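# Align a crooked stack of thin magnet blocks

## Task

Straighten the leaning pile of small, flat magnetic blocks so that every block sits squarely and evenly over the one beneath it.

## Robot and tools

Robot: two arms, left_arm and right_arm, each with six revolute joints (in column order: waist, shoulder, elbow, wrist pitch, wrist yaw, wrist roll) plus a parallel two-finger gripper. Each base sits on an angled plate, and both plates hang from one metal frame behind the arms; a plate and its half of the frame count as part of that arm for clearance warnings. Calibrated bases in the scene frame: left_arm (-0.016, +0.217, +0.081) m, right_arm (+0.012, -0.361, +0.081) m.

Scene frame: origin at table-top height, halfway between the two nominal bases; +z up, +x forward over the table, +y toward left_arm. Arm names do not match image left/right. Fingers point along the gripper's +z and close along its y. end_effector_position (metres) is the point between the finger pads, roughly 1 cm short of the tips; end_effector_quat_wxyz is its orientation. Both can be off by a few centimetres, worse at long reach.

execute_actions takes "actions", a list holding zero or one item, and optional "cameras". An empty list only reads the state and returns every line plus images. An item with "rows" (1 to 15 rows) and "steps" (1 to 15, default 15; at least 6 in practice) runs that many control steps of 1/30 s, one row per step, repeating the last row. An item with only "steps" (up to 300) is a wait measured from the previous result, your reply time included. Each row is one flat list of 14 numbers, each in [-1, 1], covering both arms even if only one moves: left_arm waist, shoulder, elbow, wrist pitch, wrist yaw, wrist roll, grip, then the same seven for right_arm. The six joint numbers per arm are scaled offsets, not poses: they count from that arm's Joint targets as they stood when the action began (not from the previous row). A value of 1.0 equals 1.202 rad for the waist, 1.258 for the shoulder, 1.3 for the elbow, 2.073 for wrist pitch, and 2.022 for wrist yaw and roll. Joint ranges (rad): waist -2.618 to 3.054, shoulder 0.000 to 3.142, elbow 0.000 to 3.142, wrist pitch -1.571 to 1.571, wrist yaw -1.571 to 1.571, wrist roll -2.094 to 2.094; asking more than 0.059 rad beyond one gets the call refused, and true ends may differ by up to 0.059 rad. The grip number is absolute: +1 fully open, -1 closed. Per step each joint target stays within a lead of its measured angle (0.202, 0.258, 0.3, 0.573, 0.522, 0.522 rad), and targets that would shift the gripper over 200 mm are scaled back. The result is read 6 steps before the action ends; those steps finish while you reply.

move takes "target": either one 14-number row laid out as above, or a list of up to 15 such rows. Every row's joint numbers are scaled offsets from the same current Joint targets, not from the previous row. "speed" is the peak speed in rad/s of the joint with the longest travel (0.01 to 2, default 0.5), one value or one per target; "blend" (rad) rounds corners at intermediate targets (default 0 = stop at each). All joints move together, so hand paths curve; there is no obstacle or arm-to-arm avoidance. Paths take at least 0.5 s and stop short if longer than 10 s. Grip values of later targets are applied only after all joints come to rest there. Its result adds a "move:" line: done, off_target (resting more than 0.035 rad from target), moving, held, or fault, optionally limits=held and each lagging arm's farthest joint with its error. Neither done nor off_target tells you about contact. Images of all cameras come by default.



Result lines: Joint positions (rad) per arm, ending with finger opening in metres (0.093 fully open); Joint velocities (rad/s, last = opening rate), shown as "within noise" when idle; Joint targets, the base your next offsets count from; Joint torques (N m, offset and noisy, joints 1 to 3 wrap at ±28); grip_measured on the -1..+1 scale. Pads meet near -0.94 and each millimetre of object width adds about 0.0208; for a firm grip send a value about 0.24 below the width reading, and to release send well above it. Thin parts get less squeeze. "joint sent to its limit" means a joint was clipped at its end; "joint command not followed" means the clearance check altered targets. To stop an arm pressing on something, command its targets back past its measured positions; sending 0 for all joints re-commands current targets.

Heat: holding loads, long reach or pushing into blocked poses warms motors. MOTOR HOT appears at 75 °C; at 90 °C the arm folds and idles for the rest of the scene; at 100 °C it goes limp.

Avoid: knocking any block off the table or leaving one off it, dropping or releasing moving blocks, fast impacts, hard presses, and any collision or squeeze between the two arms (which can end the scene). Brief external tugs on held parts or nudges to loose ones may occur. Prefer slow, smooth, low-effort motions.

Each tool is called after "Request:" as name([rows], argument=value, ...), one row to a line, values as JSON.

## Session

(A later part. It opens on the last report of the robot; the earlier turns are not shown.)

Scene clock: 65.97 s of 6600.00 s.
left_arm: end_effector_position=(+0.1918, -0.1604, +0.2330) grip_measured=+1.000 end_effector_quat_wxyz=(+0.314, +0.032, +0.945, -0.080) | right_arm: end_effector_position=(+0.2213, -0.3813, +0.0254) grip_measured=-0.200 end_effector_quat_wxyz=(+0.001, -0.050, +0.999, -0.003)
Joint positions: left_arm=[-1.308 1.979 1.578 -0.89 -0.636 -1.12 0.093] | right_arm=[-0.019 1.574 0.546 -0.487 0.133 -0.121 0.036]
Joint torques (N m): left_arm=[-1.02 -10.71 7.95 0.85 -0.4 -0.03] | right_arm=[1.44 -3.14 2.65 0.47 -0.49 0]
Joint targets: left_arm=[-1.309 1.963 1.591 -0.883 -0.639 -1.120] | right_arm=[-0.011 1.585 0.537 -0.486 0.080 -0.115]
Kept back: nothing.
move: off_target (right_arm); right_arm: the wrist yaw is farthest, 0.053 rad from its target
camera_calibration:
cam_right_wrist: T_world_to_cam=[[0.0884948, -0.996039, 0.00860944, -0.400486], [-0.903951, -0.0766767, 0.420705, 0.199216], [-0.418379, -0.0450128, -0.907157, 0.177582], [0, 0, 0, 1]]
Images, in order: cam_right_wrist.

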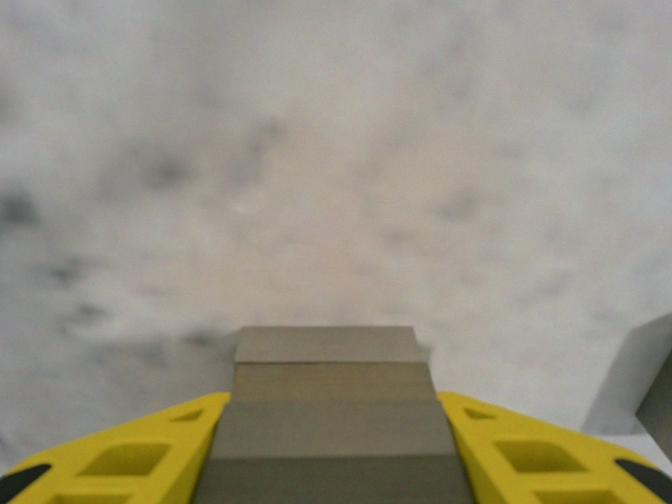

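Request:
move(target=[0,0,0,0,0,0,1,0.008,0,0,0,-0.010,0,-0.3], speed=0.05, cameras=["cam_right_wrist"])

Request:
zoom_image(camera="cam_right_wrist", region=[180, 290, 500, 504])

Scene clock: 67.17 s of 6600.00 s.
left_arm: end_effector_position=(+0.1918, -0.1604, +0.2330) grip_measured=+1.000 end_effector_quat_wxyz=(+0.314, +0.032, +0.945, -0.080) | right_arm: end_effector_position=(+0.2215, -0.3792, +0.0255) grip_measured=-0.200 end_effector_quat_wxyz=(+0.002, -0.051, +0.999, +0.001)
Joint positions: left_arm=[-1.308 1.979 1.578 -0.89 -0.636 -1.12 0.093] | right_arm=[-0.015 1.574 0.546 -0.487 0.125 -0.121 0.036]
Joint torques (N m): left_arm=[-1.01 -10.69 7.95 0.85 -0.38 -0.03] | right_arm=[2.17 -3.22 2.89 0.48 -0.65 0.03]
Joint targets: left_arm=[-1.309 1.963 1.591 -0.883 -0.639 -1.120] | right_arm=[-0.001 1.585 0.537 -0.486 0.059 -0.115]
Kept back: nothing.
move: off_target (right_arm); right_arm: the wrist yaw is farthest, 0.066 rad from its target
camera_calibration:
cam_right_wrist: T_world_to_cam=[[0.0919015, -0.995768, 0.000880957, -0.398874], [-0.903947, -0.083056, 0.419502, 0.197059], [-0.417654, -0.0393492, -0.907754, 0.179817], [0, 0, 0, 1]]
Images, in order: cam_right_wrist.

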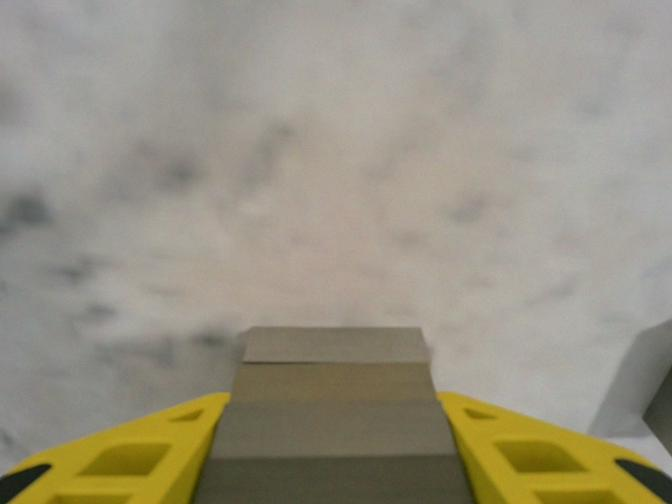

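Scaled by 1.575 from the camera's 672x504 image, which has a finer 960x720 frame.

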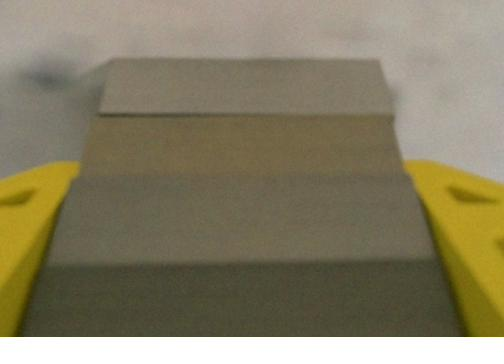

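Request:
move(target=[0,0,0,0,0,0,1,-0.0117,0,0,0,0.0326,0,-0.3], speed=0.1, cameras=["cam_right_wrist"])

Request:
zoom_image(camera="cam_right_wrist", region=[180, 290, 500, 504])

Scene clock: 68.53 s of 6600.00 s.
left_arm: end_effector_position=(+0.1918, -0.1604, +0.2330) grip_measured=+1.000 end_effector_quat_wxyz=(+0.314, +0.032, +0.945, -0.080) | right_arm: end_effector_position=(+0.2215, -0.3795, +0.0255) grip_measured=-0.200 end_effector_quat_wxyz=(+0.002, -0.051, +0.999, +0.000)
Joint positions: left_arm=[-1.308 1.979 1.578 -0.89 -0.636 -1.12 0.093] | right_arm=[-0.015 1.574 0.546 -0.487 0.128 -0.121 0.036]
Joint torques (N m): left_arm=[-1.18 -10.71 7.97 0.85 -0.38 0] | right_arm=[0.72 -3.08 2.86 0.5 0.11 0.02]
Joint targets: left_arm=[-1.309 1.963 1.591 -0.883 -0.639 -1.120] | right_arm=[-0.015 1.585 0.537 -0.486 0.126 -0.114]
Kept back: nothing.
move: done
camera_calibration:
cam_right_wrist: T_world_to_cam=[[0.0915133, -0.995799, 0.00315454, -0.399241], [-0.903961, -0.0817439, 0.419728, 0.197516], [-0.417707, -0.0412623, -0.907644, 0.179082], [0, 0, 0, 1]]
Images, in order: cam_right_wrist.

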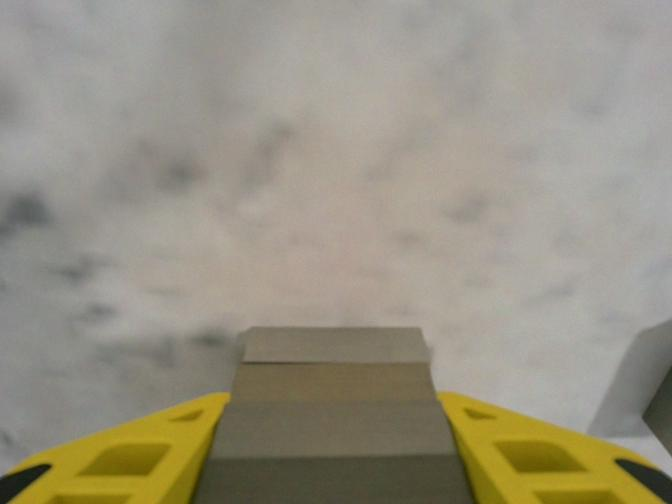

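Scaled by 1.575 from the camera's 672x504 image, which has a finer 960x720 frame.

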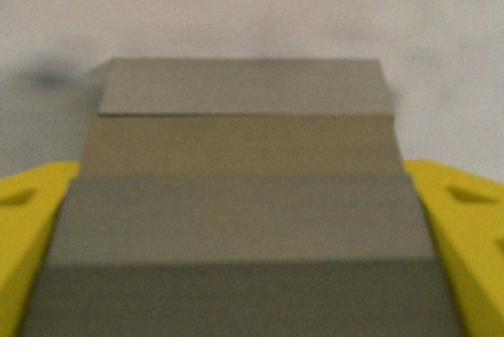

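Request:
execute_actions([
  {"rows":[[0,0,0,0,0,0,1,0,0,0,0,0,0,-0.2],[0,0,0,0,0,0,1,0,0,0,0,0,0,-0.18],[0,0,0,0,0,0,1,0,0,0,0,0,0,-0.16],[0,0,0,0,0,0,1,0,0,0,0,0,0,-0.14],[0,0,0,0,0,0,1,0,0,0,0,0,0,-0.12],[0,0,0,0,0,0,1,0,0,0,0,0,0,-0.1],[0,0,0,0,0,0,1,0,0,0,0,0,0,-0.05],[0,0,0,0,0,0,1,0,0,0,0,0,0,0],[0,0,0,0,0,0,1,0,0,0,0,0,0,0.1],[0,0,0,0,0,0,1,0,0,0,0,0,0,0.3]],"steps":15},
], cameras=[])

Request:
wait(seconds=0.3, cameras=["cam_right_wrist"])

Request:
zoom_image(camera="cam_right_wrist", region=[180, 290, 500, 504])

Scene clock: 70.73 s of 6600.00 s.
Steps of this call (1-57: nothing new was sent; 58-66: this action's first 9). Readings (joint positions of left_arm | right_arm):
58: [-1.308 1.979 1.578 -0.890 -0.636 -1.120] | [-0.015 1.574 0.546 -0.487 0.128 -0.121]
59: [-1.308 1.979 1.578 -0.890 -0.636 -1.120] | [-0.015 1.574 0.546 -0.487 0.128 -0.121]
61: [-1.308 1.979 1.578 -0.890 -0.636 -1.120] | [-0.015 1.574 0.546 -0.487 0.128 -0.121]
65: [-1.308 1.979 1.578 -0.890 -0.636 -1.120] | [-0.015 1.574 0.546 -0.487 0.128 -0.120]
66: the state above

Scene clock: 71.23 s of 6600.00 s.
left_arm: end_effector_position=(+0.1918, -0.1604, +0.2330) grip_measured=+1.000 end_effector_quat_wxyz=(+0.314, +0.032, +0.945, -0.080) | right_arm: end_effector_position=(+0.2216, -0.3796, +0.0255) grip_measured=+0.298 end_effector_quat_wxyz=(+0.002, -0.051, +0.999, +0.000)
Joint positions: left_arm=[-1.308 1.979 1.578 -0.89 -0.636 -1.12 0.093] | right_arm=[-0.015 1.574 0.546 -0.487 0.128 -0.12 0.059]
Joint torques (N m): left_arm=[-1.06 -10.73 7.88 0.85 -0.37 -0.02] | right_arm=[0.62 -3.06 2.74 0.48 0.1 0.02]
Joint targets: left_arm=[-1.309 1.963 1.591 -0.883 -0.639 -1.120] | right_arm=[-0.015 1.585 0.537 -0.486 0.126 -0.114]
Steps of this call (1-6: your previous action's last 6; 7-15: toward your last target). Readings (joint positions of left_arm | right_arm):
1: [-1.308 1.979 1.578 -0.890 -0.636 -1.120] | [-0.015 1.574 0.546 -0.487 0.128 -0.120]
2: [-1.308 1.979 1.578 -0.890 -0.636 -1.120] | [-0.015 1.574 0.546 -0.487 0.128 -0.120]
4: [-1.308 1.979 1.578 -0.890 -0.636 -1.120] | [-0.015 1.574 0.546 -0.487 0.128 -0.120]
8: [-1.308 1.979 1.578 -0.890 -0.636 -1.120] | [-0.015 1.574 0.546 -0.487 0.128 -0.120]
15: the state above
All arms were judged still, so your last target was given up. Each gripper or tool keeps its last command.
camera_calibration:
cam_right_wrist: T_world_to_cam=[[0.0910841, -0.995838, 0.00319428, -0.399172], [-0.904155, -0.0813531, 0.419387, 0.197799], [-0.417381, -0.0410876, -0.907802, 0.179119], [0, 0, 0, 1]]
Images, in order: cam_right_wrist.

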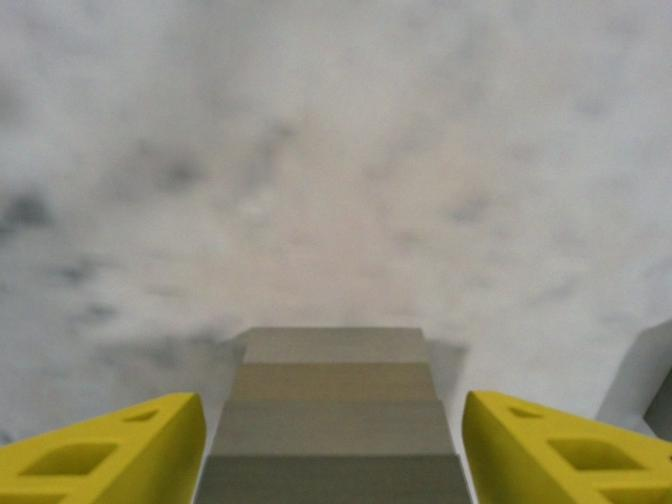

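Scaled by 1.575 from the camera's 672x504 image, which has a finer 960x720 frame.

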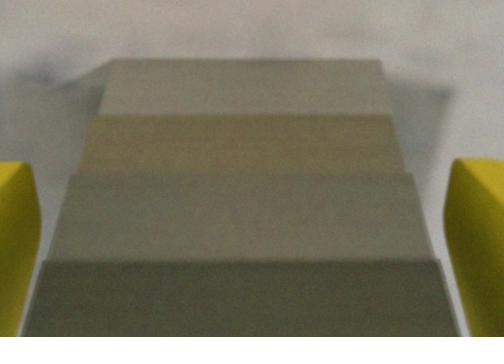

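Request:
move(target=[0,0,0,0,0,0,1,0,0,0,0,0,-0.7804,0.6], speed=1.0, cameras=["cam_right_wrist"])

Request:
zoom_image(camera="cam_right_wrist", region=[180, 270, 500, 504])

Scene clock: 74.67 s of 6600.00 s.
left_arm: end_effector_position=(+0.1918, -0.1604, +0.2330) grip_measured=+1.000 end_effector_quat_wxyz=(+0.314, +0.032, +0.945, -0.080) | right_arm: end_effector_position=(+0.2216, -0.3796, +0.0255) grip_measured=+0.598 end_effector_quat_wxyz=(-0.001, +0.740, -0.673, +0.002)
Joint positions: left_arm=[-1.308 1.979 1.578 -0.89 -0.636 -1.12 0.093] | right_arm=[-0.015 1.574 0.546 -0.487 0.128 -1.684 0.074]
Joint torques (N m): left_arm=[-0.96 -10.69 7.83 0.85 -0.39 -0.01] | right_arm=[0.59 -3.04 2.78 0.35 0.03 -0.14]
Joint targets: left_arm=[-1.309 1.963 1.591 -0.883 -0.639 -1.120] | right_arm=[-0.015 1.585 0.537 -0.486 0.126 -1.692]
Kept back: nothing.
move: done
camera_calibration:
cam_right_wrist: T_world_to_cam=[[0.996446, 0.0839969, 0.00625212, -0.189985], [0.0734403, -0.902761, 0.423828, -0.330673], [0.0412444, -0.421862, -0.905721, -0.0670692], [0, 0, 0, 1]]
Images, in order: cam_right_wrist.

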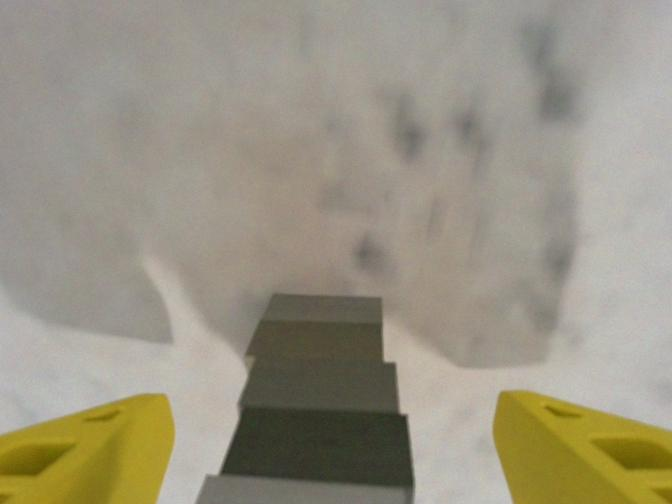

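Scaled by 1.575 from the camera's 672x504 image, which has a finer 960x720 frame.

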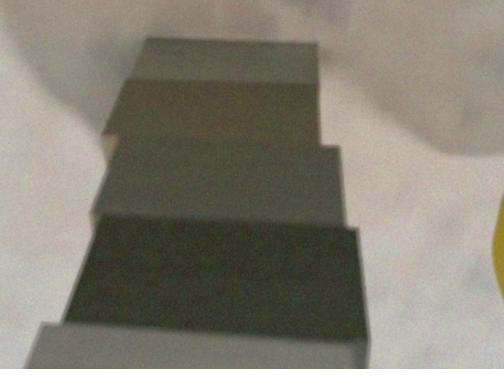

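Request:
zoom_image(camera="cam_right_wrist", region=[220, 280, 340, 370])

Request:
zoom_image(camera="cam_right_wrist", region=[330, 280, 450, 370])

Request:
zoom_image(camera="cam_right_wrist", region=[190, 350, 430, 504])

Request:
zoom_image(camera="cam_head_right", region=[440, 110, 580, 280])

Scaled by 4.200 from the camera's 672x504 image, which has a finer 960x720 frame.

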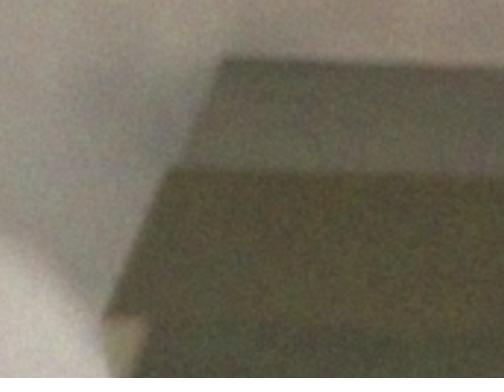

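Scaled by 4.200 from the camera's 672x504 image, which has a finer 960x720 frame.

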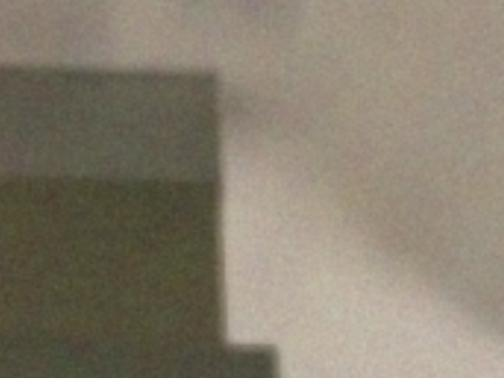

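Scaled by 2.100 from the camera's 672x504 image, which has a finer 960x720 frame.

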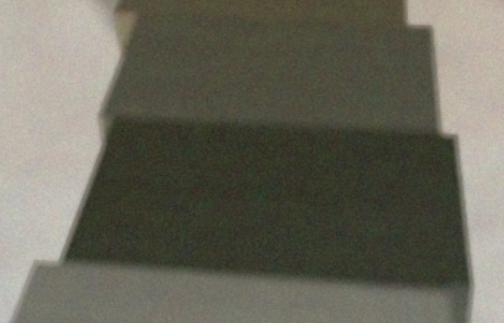

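This scene's latest camera images include none from cam_head_right. They are from: cam_right_wrist. cam_head_right's image comes with the result of a call that names it in "cameras".

Request:
move(target=[0,0,0,0,0,0,1,0,-0.0771,-0.0527,0.0376,0,0,0.6], speed=0.1)

Request:
zoom_image(camera="cam_right_wrist", region=[180, 270, 500, 504])

Request:
zoom_image(camera="cam_head_left", region=[440, 140, 580, 280])

Request:
zoom_image(camera="cam_head_right", region=[440, 140, 580, 280])

Scene clock: 81.77 s of 6600.00 s.
left_arm: end_effector_position=(+0.1918, -0.1604, +0.2330) grip_measured=+1.000 end_effector_quat_wxyz=(+0.314, +0.032, +0.945, -0.080) | right_arm: end_effector_position=(+0.2216, -0.3797, +0.0268) grip_measured=+0.598 end_effector_quat_wxyz=(-0.025, +0.736, -0.675, +0.029)
Joint positions: left_arm=[-1.308 1.979 1.578 -0.89 -0.636 -1.12 0.093] | right_arm=[-0.015 1.507 0.48 -0.415 0.128 -1.685 0.074]
Joint torques (N m): left_arm=[-0.98 -10.71 7.97 0.85 -0.37 -0.02] | right_arm=[0.61 -5 2.78 0.66 0.02 -0.08]
Joint targets: left_arm=[-1.309 1.963 1.591 -0.883 -0.639 -1.120] | right_arm=[-0.015 1.488 0.469 -0.408 0.126 -1.692]
Kept back: nothing.
move: done
camera_calibration:
cam_right_wrist: T_world_to_cam=[[0.994022, 0.0755176, 0.0788498, -0.194702], [0.0345496, -0.90266, 0.428964, -0.322892], [0.103569, -0.423676, -0.899874, -0.0805777], [0, 0, 0, 1]]

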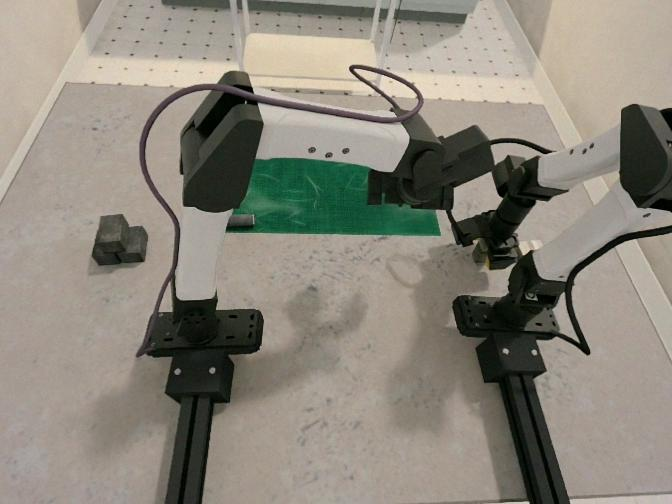

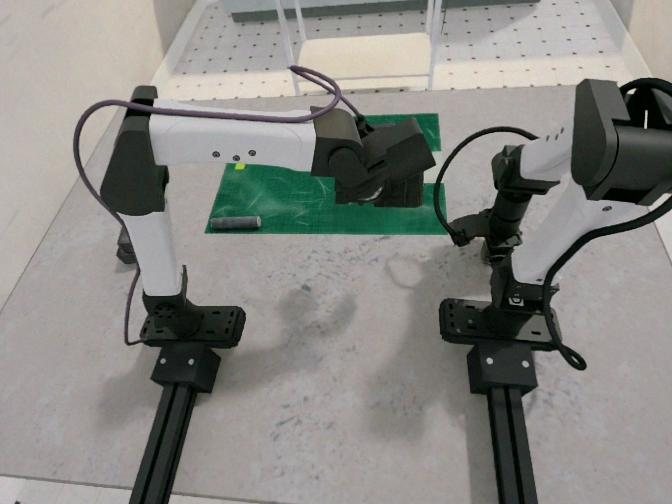

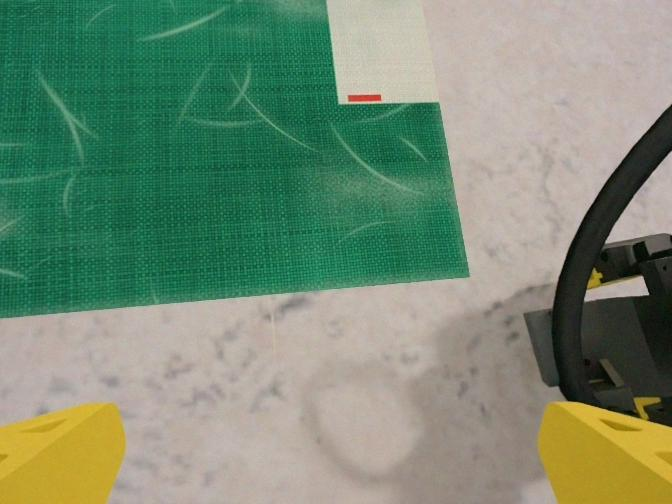

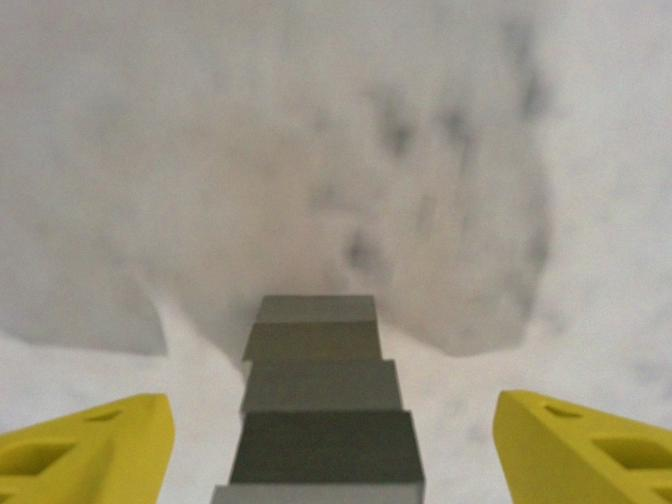

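Scaled by 1.575 from the camera's 672x504 image, which has a finer 960x720 frame.

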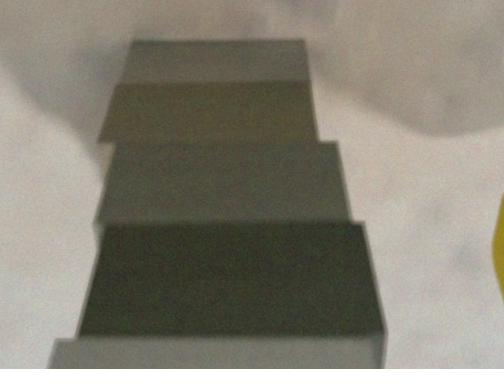

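Scaled by 3.600 from the camera's 672x504 image, which has a finer 960x720 frame.

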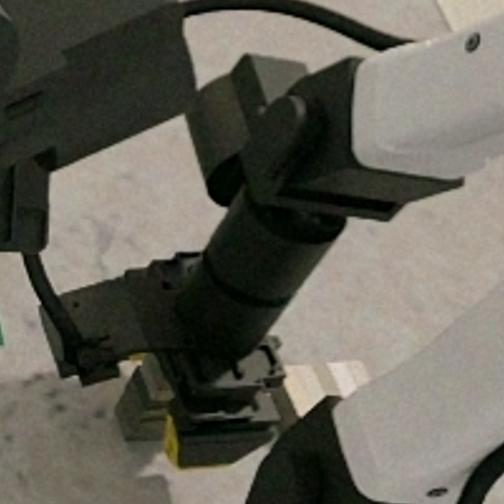

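Scaled by 3.600 from the camera's 672x504 image, which has a finer 960x720 frame.

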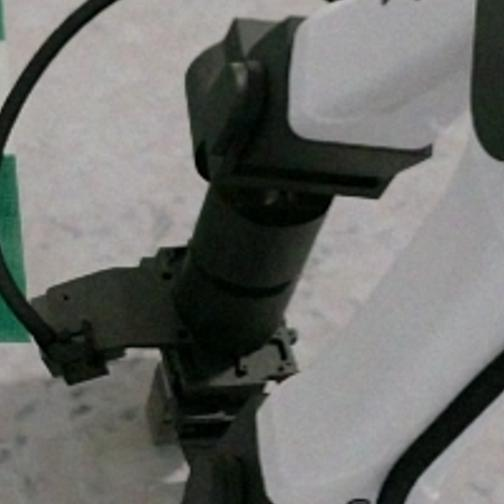

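Request:
move(target=[0,0,0,0,0,0,1,0,-0.0078,-0.0132,0.0036,0,0,0.3], speed=0.1, cameras=["cam_right_wrist"])

Request:
zoom_image(camera="cam_right_wrist", region=[180, 270, 500, 504])

Scene clock: 83.43 s of 6600.00 s.
left_arm: end_effector_position=(+0.1918, -0.1604, +0.2330) grip_measured=+1.000 end_effector_quat_wxyz=(+0.314, +0.032, +0.945, -0.080) | right_arm: end_effector_position=(+0.2174, -0.3795, +0.0254) grip_measured=+0.302 end_effector_quat_wxyz=(-0.025, +0.737, -0.675, +0.029)
Joint positions: left_arm=[-1.308 1.979 1.578 -0.89 -0.636 -1.12 0.093] | right_arm=[-0.015 1.497 0.463 -0.408 0.128 -1.685 0.06]
Joint torques (N m): left_arm=[-0.92 -10.69 8.01 0.86 -0.38 -0.02] | right_arm=[0.59 -5.18 2.71 0.63 0.03 -0.07]
Motor temperatures (°C): left_arm=[30 61 49 44 32 29 33] | right_arm=[29 43 43 37 31 31 31]
Heat: left arm: 61 °C; right arm: 43 °C.
Joint targets: left_arm=[-1.309 1.963 1.591 -0.883 -0.639 -1.120] | right_arm=[-0.015 1.479 0.452 -0.400 0.126 -1.692]
Kept back: nothing.
move: done
camera_calibration:
cam_right_wrist: T_world_to_cam=[[0.994042, 0.0764211, 0.0777169, -0.189974], [0.0358548, -0.902612, 0.428959, -0.322179], [0.10293, -0.423617, -0.899975, -0.0811198], [0, 0, 0, 1]]
Images, in order: cam_right_wrist.

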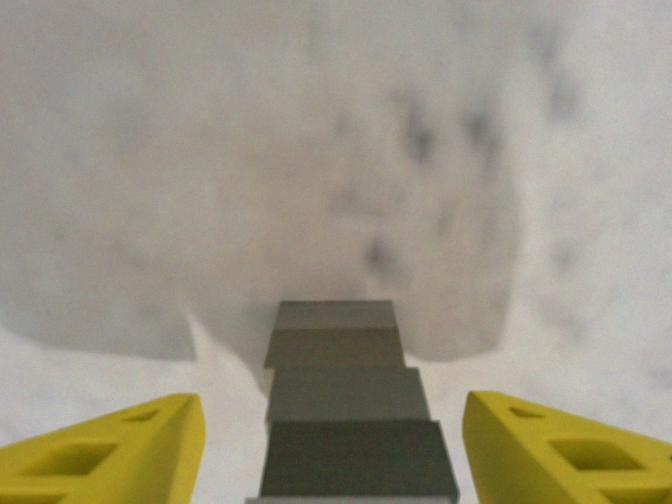

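Scaled by 1.575 from the camera's 672x504 image, which has a finer 960x720 frame.

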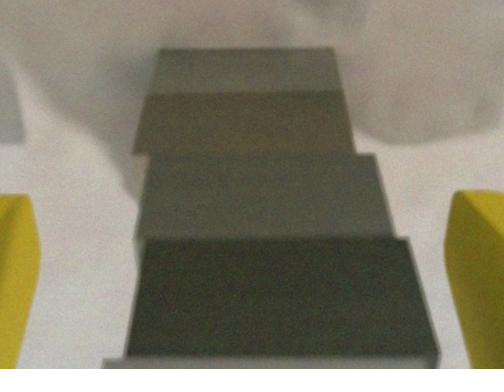

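Request:
execute_actions([
  {"rows":[[0,0,0,0,0,0,1,0,0,0,0,0,0,0.27],[0,0,0,0,0,0,1,0,0,0,0,0,0,0.24],[0,0,0,0,0,0,1,0,0,0,0,0,0,0.21],[0,0,0,0,0,0,1,0,0,0,0,0,0,0.18],[0,0,0,0,0,0,1,0,0,0,0,0,0,0.15],[0,0,0,0,0,0,1,0,0,0,0,0,0,0.12],[0,0,0,0,0,0,1,0,0,0,0,0,0,0.09],[0,0,0,0,0,0,1,0,0,0,0,0,0,0.06],[0,0,0,0,0,0,1,0,0,0,0,0,0,0.03],[0,0,0,0,0,0,1,0,0,0,0,0,0,0],[0,0,0,0,0,0,1,0,0,0,0,0,0,-0.03],[0,0,0,0,0,0,1,0,0,0,0,0,0,-0.06],[0,0,0,0,0,0,1,0,0,0,0,0,0,-0.09],[0,0,0,0,0,0,1,0,0,0,0,0,0,-0.12],[0,0,0,0,0,0,1,0,0,0,0,0,0,-0.15]],"steps":15},
], cameras=[])

Request:
execute_actions([
  {"rows":[[0,0,0,0,0,0,1,0,0,0,0,0,0,-0.167],[0,0,0,0,0,0,1,0,0,0,0,0,0,-0.184],[0,0,0,0,0,0,1,0,0,0,0,0,0,-0.2],[0,0,0,0,0,0,1,0,0,0,0,0,0,-0.217],[0,0,0,0,0,0,1,0,0,0,0,0,0,-0.234],[0,0,0,0,0,0,1,0,0,0,0,0,0,-0.25],[0,0,0,0,0,0,1,0,0,0,0,0,0,-0.267],[0,0,0,0,0,0,1,0,0,0,0,0,0,-0.284],[0,0,0,0,0,0,1,0,0,0,0,0,0,-0.3],[0,0,0,0,0,0,1,0,0,0,0,0,0,-0.317],[0,0,0,0,0,0,1,0,0,0,0,0,0,-0.334],[0,0,0,0,0,0,1,0,0,0,0,0,0,-0.35],[0,0,0,0,0,0,1,0,0,0,0,0,0,-0.367],[0,0,0,0,0,0,1,0,0,0,0,0,0,-0.384],[0,0,0,0,0,0,1,0,0,0,0,0,0,-0.4]],"steps":15},
], cameras=[])

Request:
execute_actions([
  {"rows":[[0,0,0,0,0,0,1,0,0,0,0,0,0,-0.41],[0,0,0,0,0,0,1,0,0,0,0,0,0,-0.42],[0,0,0,0,0,0,1,0,0,0,0,0,0,-0.43],[0,0,0,0,0,0,1,0,0,0,0,0,0,-0.44],[0,0,0,0,0,0,1,0,0,0,0,0,0,-0.45],[0,0,0,0,0,0,1,0,0,0,0,0,0,-0.46],[0,0,0,0,0,0,1,0,0,0,0,0,0,-0.47],[0,0,0,0,0,0,1,0,0,0,0,0,0,-0.48],[0,0,0,0,0,0,1,0,0,0,0,0,0,-0.49],[0,0,0,0,0,0,1,0,0,0,0,0,0,-0.5],[0,0,0,0,0,0,1,0,0,0,0,0,0,-0.51],[0,0,0,0,0,0,1,0,0,0,0,0,0,-0.52],[0,0,0,0,0,0,1,0,0,0,0,0,0,-0.53],[0,0,0,0,0,0,1,0,0,0,0,0,0,-0.54],[0,0,0,0,0,0,1,0,0,0,0,0,0,-0.55]],"steps":15},
], cameras=[])

Request:
wait(seconds=0.4, cameras=["cam_right_wrist"])

Request:
zoom_image(camera="cam_right_wrist", region=[180, 270, 500, 504])

Scene clock: 85.50 s of 6600.00 s.
Steps of this call (1-53: nothing new was sent; 54-62: this action's first 9). Readings (joint positions of left_arm | right_arm):
54: [-1.308 1.979 1.578 -0.890 -0.636 -1.120] | [-0.015 1.497 0.463 -0.407 0.128 -1.685]
55: [-1.308 1.979 1.578 -0.890 -0.636 -1.120] | [-0.015 1.497 0.463 -0.407 0.128 -1.685]
57: [-1.308 1.979 1.578 -0.890 -0.636 -1.120] | [-0.015 1.497 0.463 -0.407 0.128 -1.685]
61: [-1.308 1.979 1.578 -0.890 -0.636 -1.120] | [-0.015 1.497 0.463 -0.407 0.128 -1.685]
62: the state above

Scene clock: 86.00 s of 6600.00 s.
Steps of this call (1-6: your previous action's last 6; 7-15: this action's first 9). Readings (joint positions of left_arm | right_arm):
7: [-1.308 1.979 1.578 -0.890 -0.636 -1.120] | [-0.015 1.497 0.463 -0.407 0.128 -1.685]
8: [-1.308 1.979 1.578 -0.890 -0.636 -1.120] | [-0.015 1.497 0.463 -0.407 0.128 -1.685]
10: [-1.308 1.979 1.578 -0.890 -0.636 -1.120] | [-0.015 1.497 0.463 -0.407 0.128 -1.685]
14: [-1.308 1.979 1.578 -0.890 -0.636 -1.120] | [-0.015 1.497 0.463 -0.403 0.128 -1.686]
15: the state above

Scene clock: 86.50 s of 6600.00 s.
Steps of this call (1-6: your previous action's last 6; 7-15: this action's first 9). Readings (joint positions of left_arm | right_arm):
7: [-1.308 1.979 1.578 -0.890 -0.636 -1.120] | [-0.015 1.497 0.462 -0.402 0.128 -1.686]
8: [-1.308 1.979 1.578 -0.890 -0.636 -1.120] | [-0.015 1.497 0.462 -0.402 0.128 -1.686]
10: [-1.308 1.979 1.578 -0.890 -0.636 -1.120] | [-0.015 1.497 0.462 -0.402 0.128 -1.686]
14: [-1.308 1.979 1.578 -0.890 -0.636 -1.120] | [-0.015 1.497 0.462 -0.402 0.128 -1.686]
15: the state above

Scene clock: 87.10 s of 6600.00 s.
left_arm: end_effector_position=(+0.1918, -0.1604, +0.2330) grip_measured=+1.000 end_effector_quat_wxyz=(+0.314, +0.032, +0.945, -0.080) | right_arm: end_effector_position=(+0.2187, -0.3795, +0.0256) grip_measured=-0.508 end_effector_quat_wxyz=(-0.027, +0.737, -0.675, +0.031)
Joint positions: left_arm=[-1.308 1.979 1.578 -0.89 -0.636 -1.12 0.093] | right_arm=[-0.015 1.497 0.462 -0.402 0.128 -1.686 0.021]
Joint torques (N m): left_arm=[-0.99 -10.8 8.01 0.84 -0.37 -0.04] | right_arm=[0.68 -4.92 2.84 0.56 0.02 -0.07]
Joint targets: left_arm=[-1.309 1.963 1.591 -0.883 -0.639 -1.120] | right_arm=[-0.015 1.478 0.452 -0.400 0.126 -1.693]
Steps of this call (1-6: your previous action's last 6; 7-15: toward your last target; 16-18: nothing new was sent). Readings (joint positions of left_arm | right_arm):
1: [-1.308 1.979 1.578 -0.890 -0.636 -1.120] | [-0.015 1.497 0.462 -0.402 0.128 -1.686]
2: [-1.308 1.979 1.578 -0.890 -0.636 -1.120] | [-0.015 1.497 0.462 -0.402 0.128 -1.686]
4: [-1.308 1.979 1.578 -0.890 -0.636 -1.120] | [-0.015 1.497 0.462 -0.402 0.128 -1.686]
8: [-1.308 1.979 1.578 -0.890 -0.636 -1.120] | [-0.015 1.497 0.462 -0.402 0.128 -1.686]
18: the state above
All arms were judged still, so your last target was given up. Each gripper or tool keeps its last command.
camera_calibration:
cam_right_wrist: T_world_to_cam=[[0.993555, 0.0764213, 0.0837183, -0.191383], [0.0332458, -0.902541, 0.429319, -0.321723], [0.108368, -0.423768, -0.899265, -0.0824395], [0, 0, 0, 1]]
Images, in order: cam_right_wrist.

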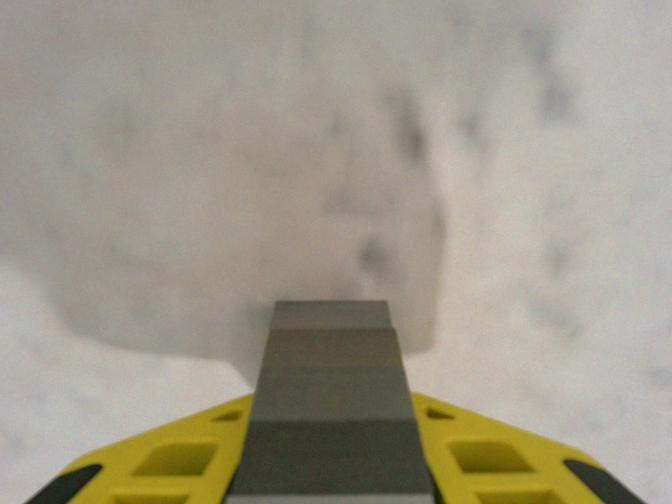

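Scaled by 1.575 from the camera's 672x504 image, which has a finer 960x720 frame.

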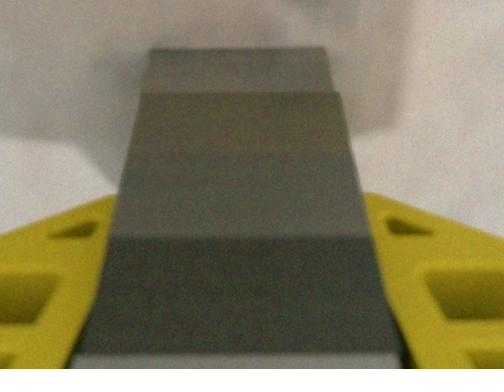

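Request:
execute_actions([
  {"rows":[[0,0,0,0,0,0,1,0,0,0,0,0,0,-0.5],[0,0,0,0,0,0,1,0,0,0,0,0,0,-0.47],[0,0,0,0,0,0,1,0,0,0,0,0,0,-0.44],[0,0,0,0,0,0,1,0,0,0,0,0,0,-0.42],[0,0,0,0,0,0,1,0,0,0,0,0,0,-0.4],[0,0,0,0,0,0,1,0,0,0,0,0,0,-0.38],[0,0,0,0,0,0,1,0,0,0,0,0,0,-0.36],[0,0,0,0,0,0,1,0,0,0,0,0,0,-0.34],[0,0,0,0,0,0,1,0,0,0,0,0,0,-0.3],[0,0,0,0,0,0,1,0,0,0,0,0,0,-0.2],[0,0,0,0,0,0,1,0,0,0,0,0,0,0],[0,0,0,0,0,0,1,0,0,0,0,0,0,0.3],[0,0,0,0,0,0,1,0,0,0,0,0,0,0.6]],"steps":15},
], cameras=[])

Request:
wait(seconds=0.4, cameras=["cam_right_wrist"])

Request:
zoom_image(camera="cam_right_wrist", region=[180, 270, 500, 504])

Scene clock: 88.23 s of 6600.00 s.
Steps of this call (1-25: nothing new was sent; 26-34: this action's first 9). Readings (joint positions of left_arm | right_arm):
26: [-1.308 1.979 1.578 -0.890 -0.636 -1.120] | [-0.015 1.497 0.462 -0.402 0.128 -1.686]
27: [-1.308 1.979 1.578 -0.890 -0.636 -1.120] | [-0.015 1.497 0.462 -0.402 0.128 -1.686]
29: [-1.308 1.979 1.578 -0.890 -0.636 -1.120] | [-0.015 1.497 0.462 -0.402 0.128 -1.686]
33: [-1.308 1.979 1.578 -0.890 -0.636 -1.120] | [-0.015 1.497 0.462 -0.402 0.128 -1.686]
34: the state above

Scene clock: 88.83 s of 6600.00 s.
left_arm: end_effector_position=(+0.1918, -0.1604, +0.2330) grip_measured=+1.000 end_effector_quat_wxyz=(+0.314, +0.032, +0.945, -0.080) | right_arm: end_effector_position=(+0.2187, -0.3795, +0.0256) grip_measured=+0.598 end_effector_quat_wxyz=(-0.027, +0.737, -0.675, +0.031)
Joint positions: left_arm=[-1.308 1.979 1.578 -0.89 -0.636 -1.12 0.093] | right_arm=[-0.015 1.497 0.462 -0.402 0.128 -1.686 0.074]
Joint torques (N m): left_arm=[-0.96 -10.61 7.9 0.85 -0.39 -0.02] | right_arm=[0.43 -4.93 2.82 0.56 0.03 -0.08]
Joint targets: left_arm=[-1.309 1.963 1.591 -0.883 -0.639 -1.120] | right_arm=[-0.015 1.478 0.452 -0.400 0.126 -1.693]
Steps of this call (1-6: your previous action's last 6; 7-15: toward your last target; 16-18: nothing new was sent). Readings (joint positions of left_arm | right_arm):
1: [-1.308 1.979 1.578 -0.890 -0.636 -1.120] | [-0.015 1.497 0.462 -0.402 0.128 -1.686]
2: [-1.308 1.979 1.578 -0.890 -0.636 -1.120] | [-0.015 1.497 0.462 -0.402 0.128 -1.686]
4: [-1.308 1.979 1.578 -0.890 -0.636 -1.120] | [-0.015 1.497 0.462 -0.402 0.128 -1.686]
8: [-1.308 1.979 1.578 -0.890 -0.636 -1.120] | [-0.015 1.497 0.462 -0.402 0.128 -1.686]
18: the state above
All arms were judged still, so your last target was given up. Each gripper or tool keeps its last command.
camera_calibration:
cam_right_wrist: T_world_to_cam=[[0.993555, 0.0764213, 0.0837183, -0.191383], [0.0332458, -0.902541, 0.429319, -0.321723], [0.108368, -0.423768, -0.899265, -0.0824395], [0, 0, 0, 1]]
Images, in order: cam_right_wrist.

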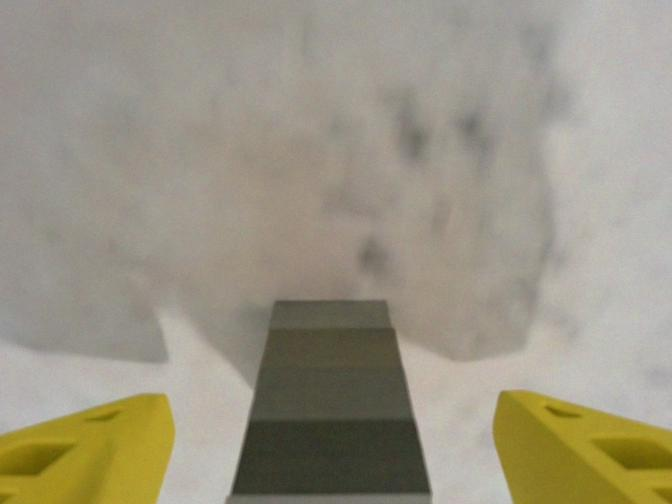

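Scaled by 1.575 from the camera's 672x504 image, which has a finer 960x720 frame.

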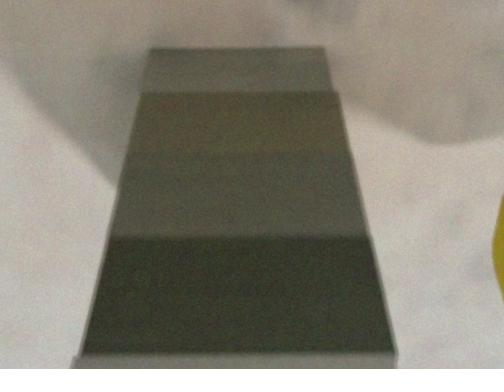

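Request:
move(target=[0,0,0,0,0,0,1,0,0,0,0,0,0.7809,0.6], speed=1.0, cameras=["cam_right_wrist"])

Request:
zoom_image(camera="cam_right_wrist", region=[180, 290, 500, 504])

Scene clock: 91.67 s of 6600.00 s.
left_arm: end_effector_position=(+0.1918, -0.1604, +0.2330) grip_measured=+1.000 end_effector_quat_wxyz=(+0.314, +0.032, +0.945, -0.080) | right_arm: end_effector_position=(+0.2187, -0.3795, +0.0256) grip_measured=+0.598 end_effector_quat_wxyz=(+0.041, -0.047, +0.998, -0.003)
Joint positions: left_arm=[-1.308 1.979 1.578 -0.89 -0.636 -1.12 0.093] | right_arm=[-0.015 1.497 0.462 -0.402 0.128 -0.121 0.074]
Joint torques (N m): left_arm=[-0.98 -10.63 7.86 0.86 -0.39 -0.01] | right_arm=[0.57 -5 2.61 0.68 0.09 0.07]
Joint targets: left_arm=[-1.309 1.963 1.591 -0.883 -0.639 -1.120] | right_arm=[-0.015 1.478 0.452 -0.400 0.126 -0.113]
Kept back: nothing.
move: done
camera_calibration:
cam_right_wrist: T_world_to_cam=[[0.0817257, -0.99659, 0.0113525, -0.39732], [-0.934746, -0.0726922, 0.347801, 0.207013], [-0.34579, -0.039036, -0.9375, 0.16388], [0, 0, 0, 1]]
Images, in order: cam_right_wrist.

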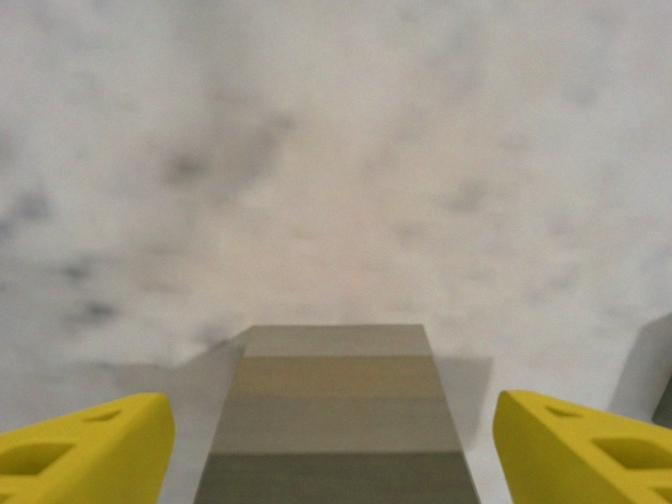

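Scaled by 1.575 from the camera's 672x504 image, which has a finer 960x720 frame.

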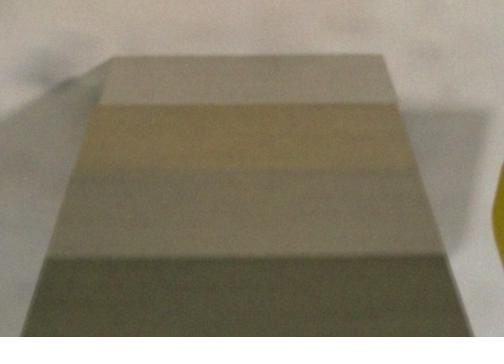

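Request:
zoom_image(camera="cam_right_wrist", region=[220, 310, 310, 380])

Request:
zoom_image(camera="cam_right_wrist", region=[380, 310, 470, 380])

Scaled by 5.600 from the camera's 672x504 image, which has a finer 960x720 frame.

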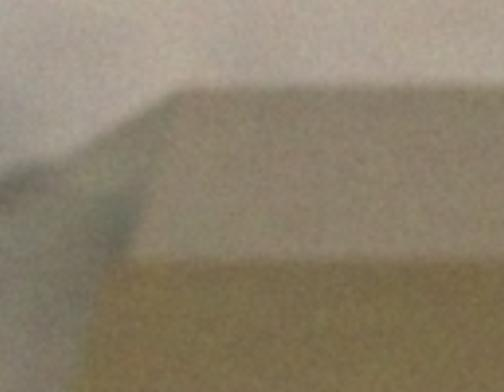

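Scaled by 5.600 from the camera's 672x504 image, which has a finer 960x720 frame.

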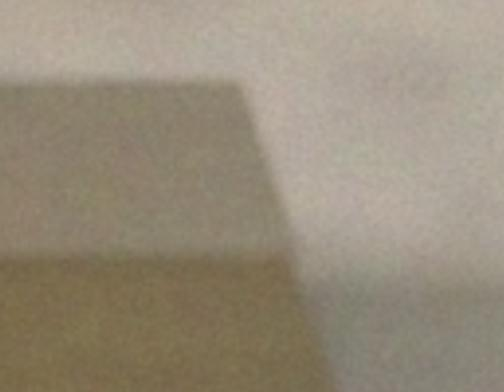

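Request:
move(target=[0,0,0,0,0,0,1,0.058,-0.2073,0.2021,-0.2578,0,0,0.6], speed=0.4)

Request:
zoom_image(camera="cam_right_wrist", region=[200, 150, 470, 400])

Request:
zoom_image(camera="cam_left_wrist", region=[540, 290, 672, 389])

Request:
zoom_image(camera="cam_head_left", region=[455, 220, 535, 280])

Request:
zoom_image(camera="cam_head_right", region=[455, 220, 535, 280])

Scene clock: 95.37 s of 6600.00 s.
left_arm: end_effector_position=(+0.1918, -0.1604, +0.2330) grip_measured=+1.000 end_effector_quat_wxyz=(+0.314, +0.032, +0.945, -0.080) | right_arm: end_effector_position=(+0.2189, -0.3787, +0.1176) grip_measured=+0.598 end_effector_quat_wxyz=(+0.043, -0.077, +0.996, +0.000)
Joint positions: left_arm=[-1.308 1.979 1.578 -0.89 -0.636 -1.12 0.093] | right_arm=[0.046 1.23 0.691 -0.902 0.128 -0.121 0.074]
Joint torques (N m): left_arm=[-1.06 -10.76 7.9 0.85 -0.38 -0.03] | right_arm=[1.22 -3.74 6.82 0.28 0.08 0.05]
Joint targets: left_arm=[-1.309 1.963 1.591 -0.883 -0.639 -1.120] | right_arm=[0.054 1.218 0.714 -0.935 0.126 -0.113]
Kept back: nothing.
move: done
camera_calibration:
cam_right_wrist: T_world_to_cam=[[0.141593, -0.989887, 0.00870662, -0.407819], [-0.929758, -0.129962, 0.344472, 0.152838], [-0.339856, -0.0568699, -0.938756, 0.242372], [0, 0, 0, 1]]

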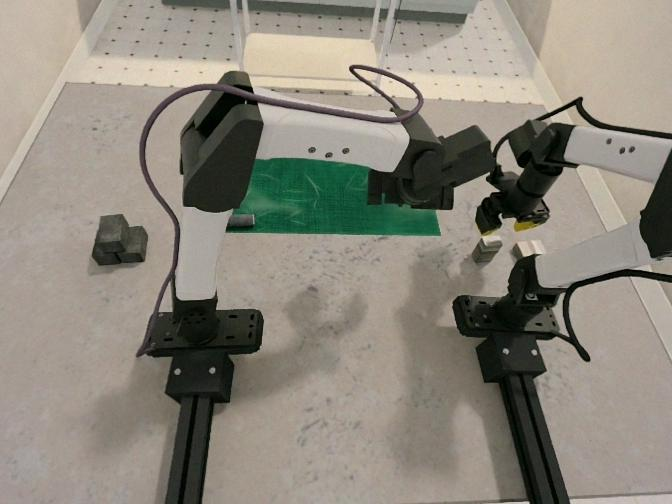

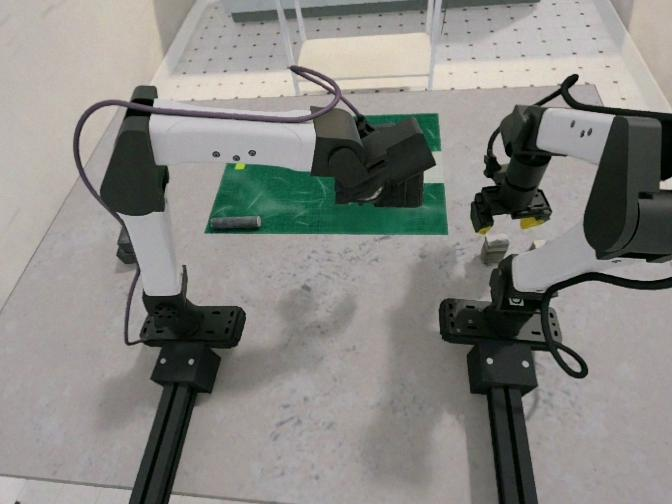

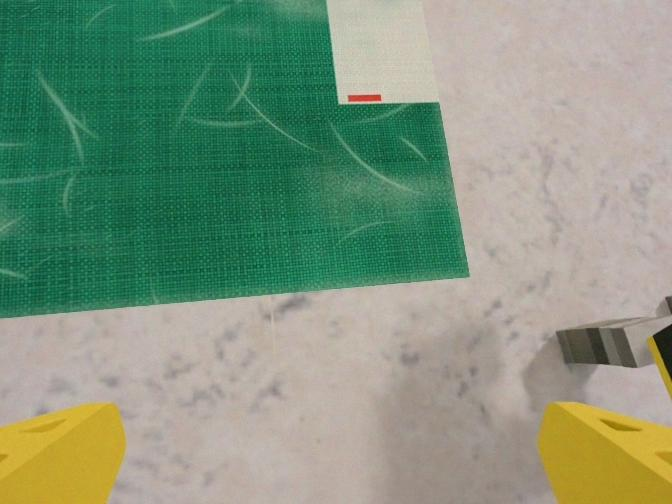

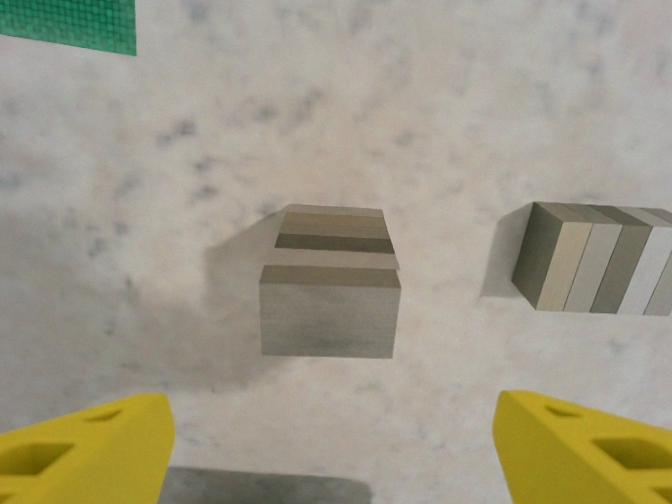

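Scaled by 1.867 from the camera's 672x504 image, which has a finer 960x720 frame.

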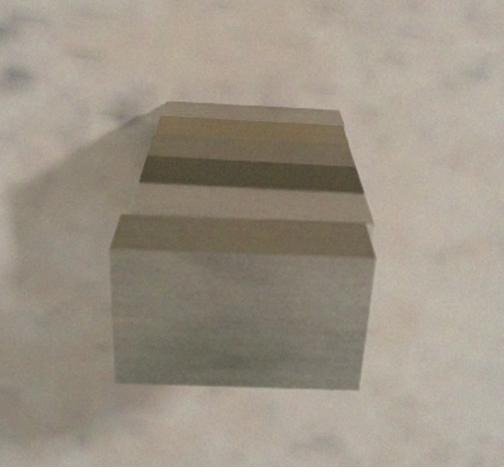

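Scaled by 3.818 from the camera's 672x504 image, which has a finer 960x720 frame.

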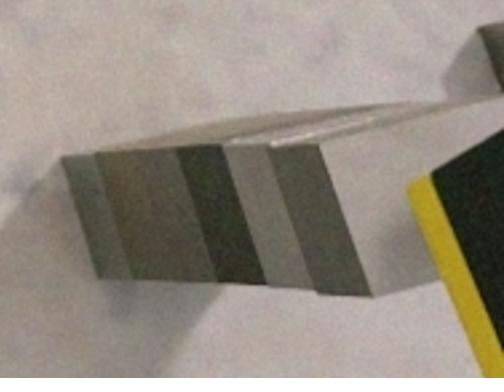

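Scaled by 6.300 from the camera's 672x504 image, which has a finer 960x720 frame.

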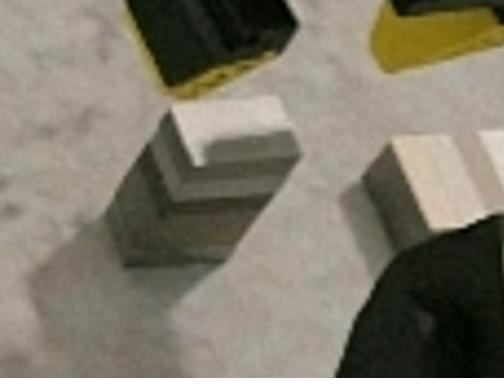

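Scaled by 6.300 from the camera's 672x504 image, which has a finer 960x720 frame.

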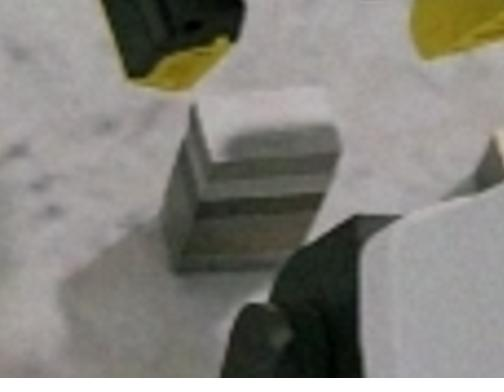

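Request:
zoom_image(camera="cam_right_wrist", region=[250, 195, 350, 295])

Request:
zoom_image(camera="cam_right_wrist", region=[340, 195, 440, 295])

Request:
zoom_image(camera="cam_left_wrist", region=[550, 310, 640, 380])

Scaled by 5.040 from the camera's 672x504 image, which has a finer 960x720 frame.

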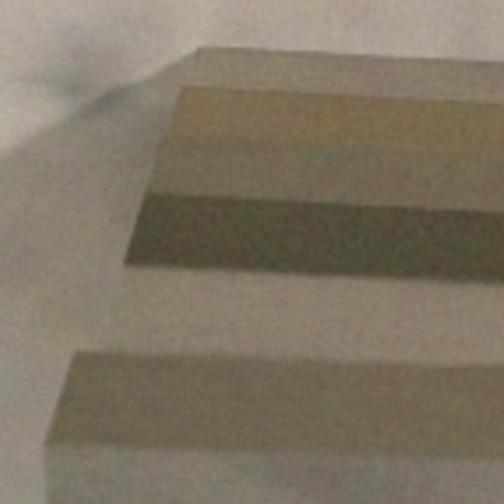

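Scaled by 5.040 from the camera's 672x504 image, which has a finer 960x720 frame.

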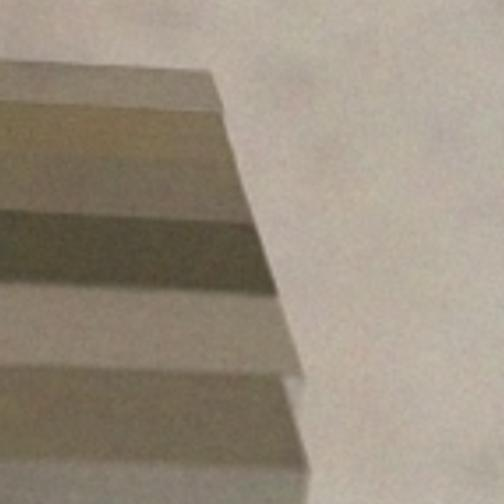

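Scaled by 5.600 from the camera's 672x504 image, which has a finer 960x720 frame.

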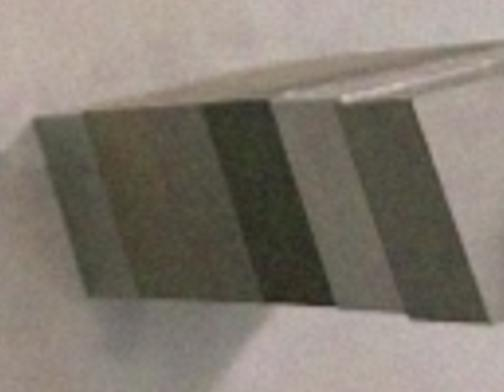

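Request:
finished_scene(scene=1)

The scene is finished: the task was done.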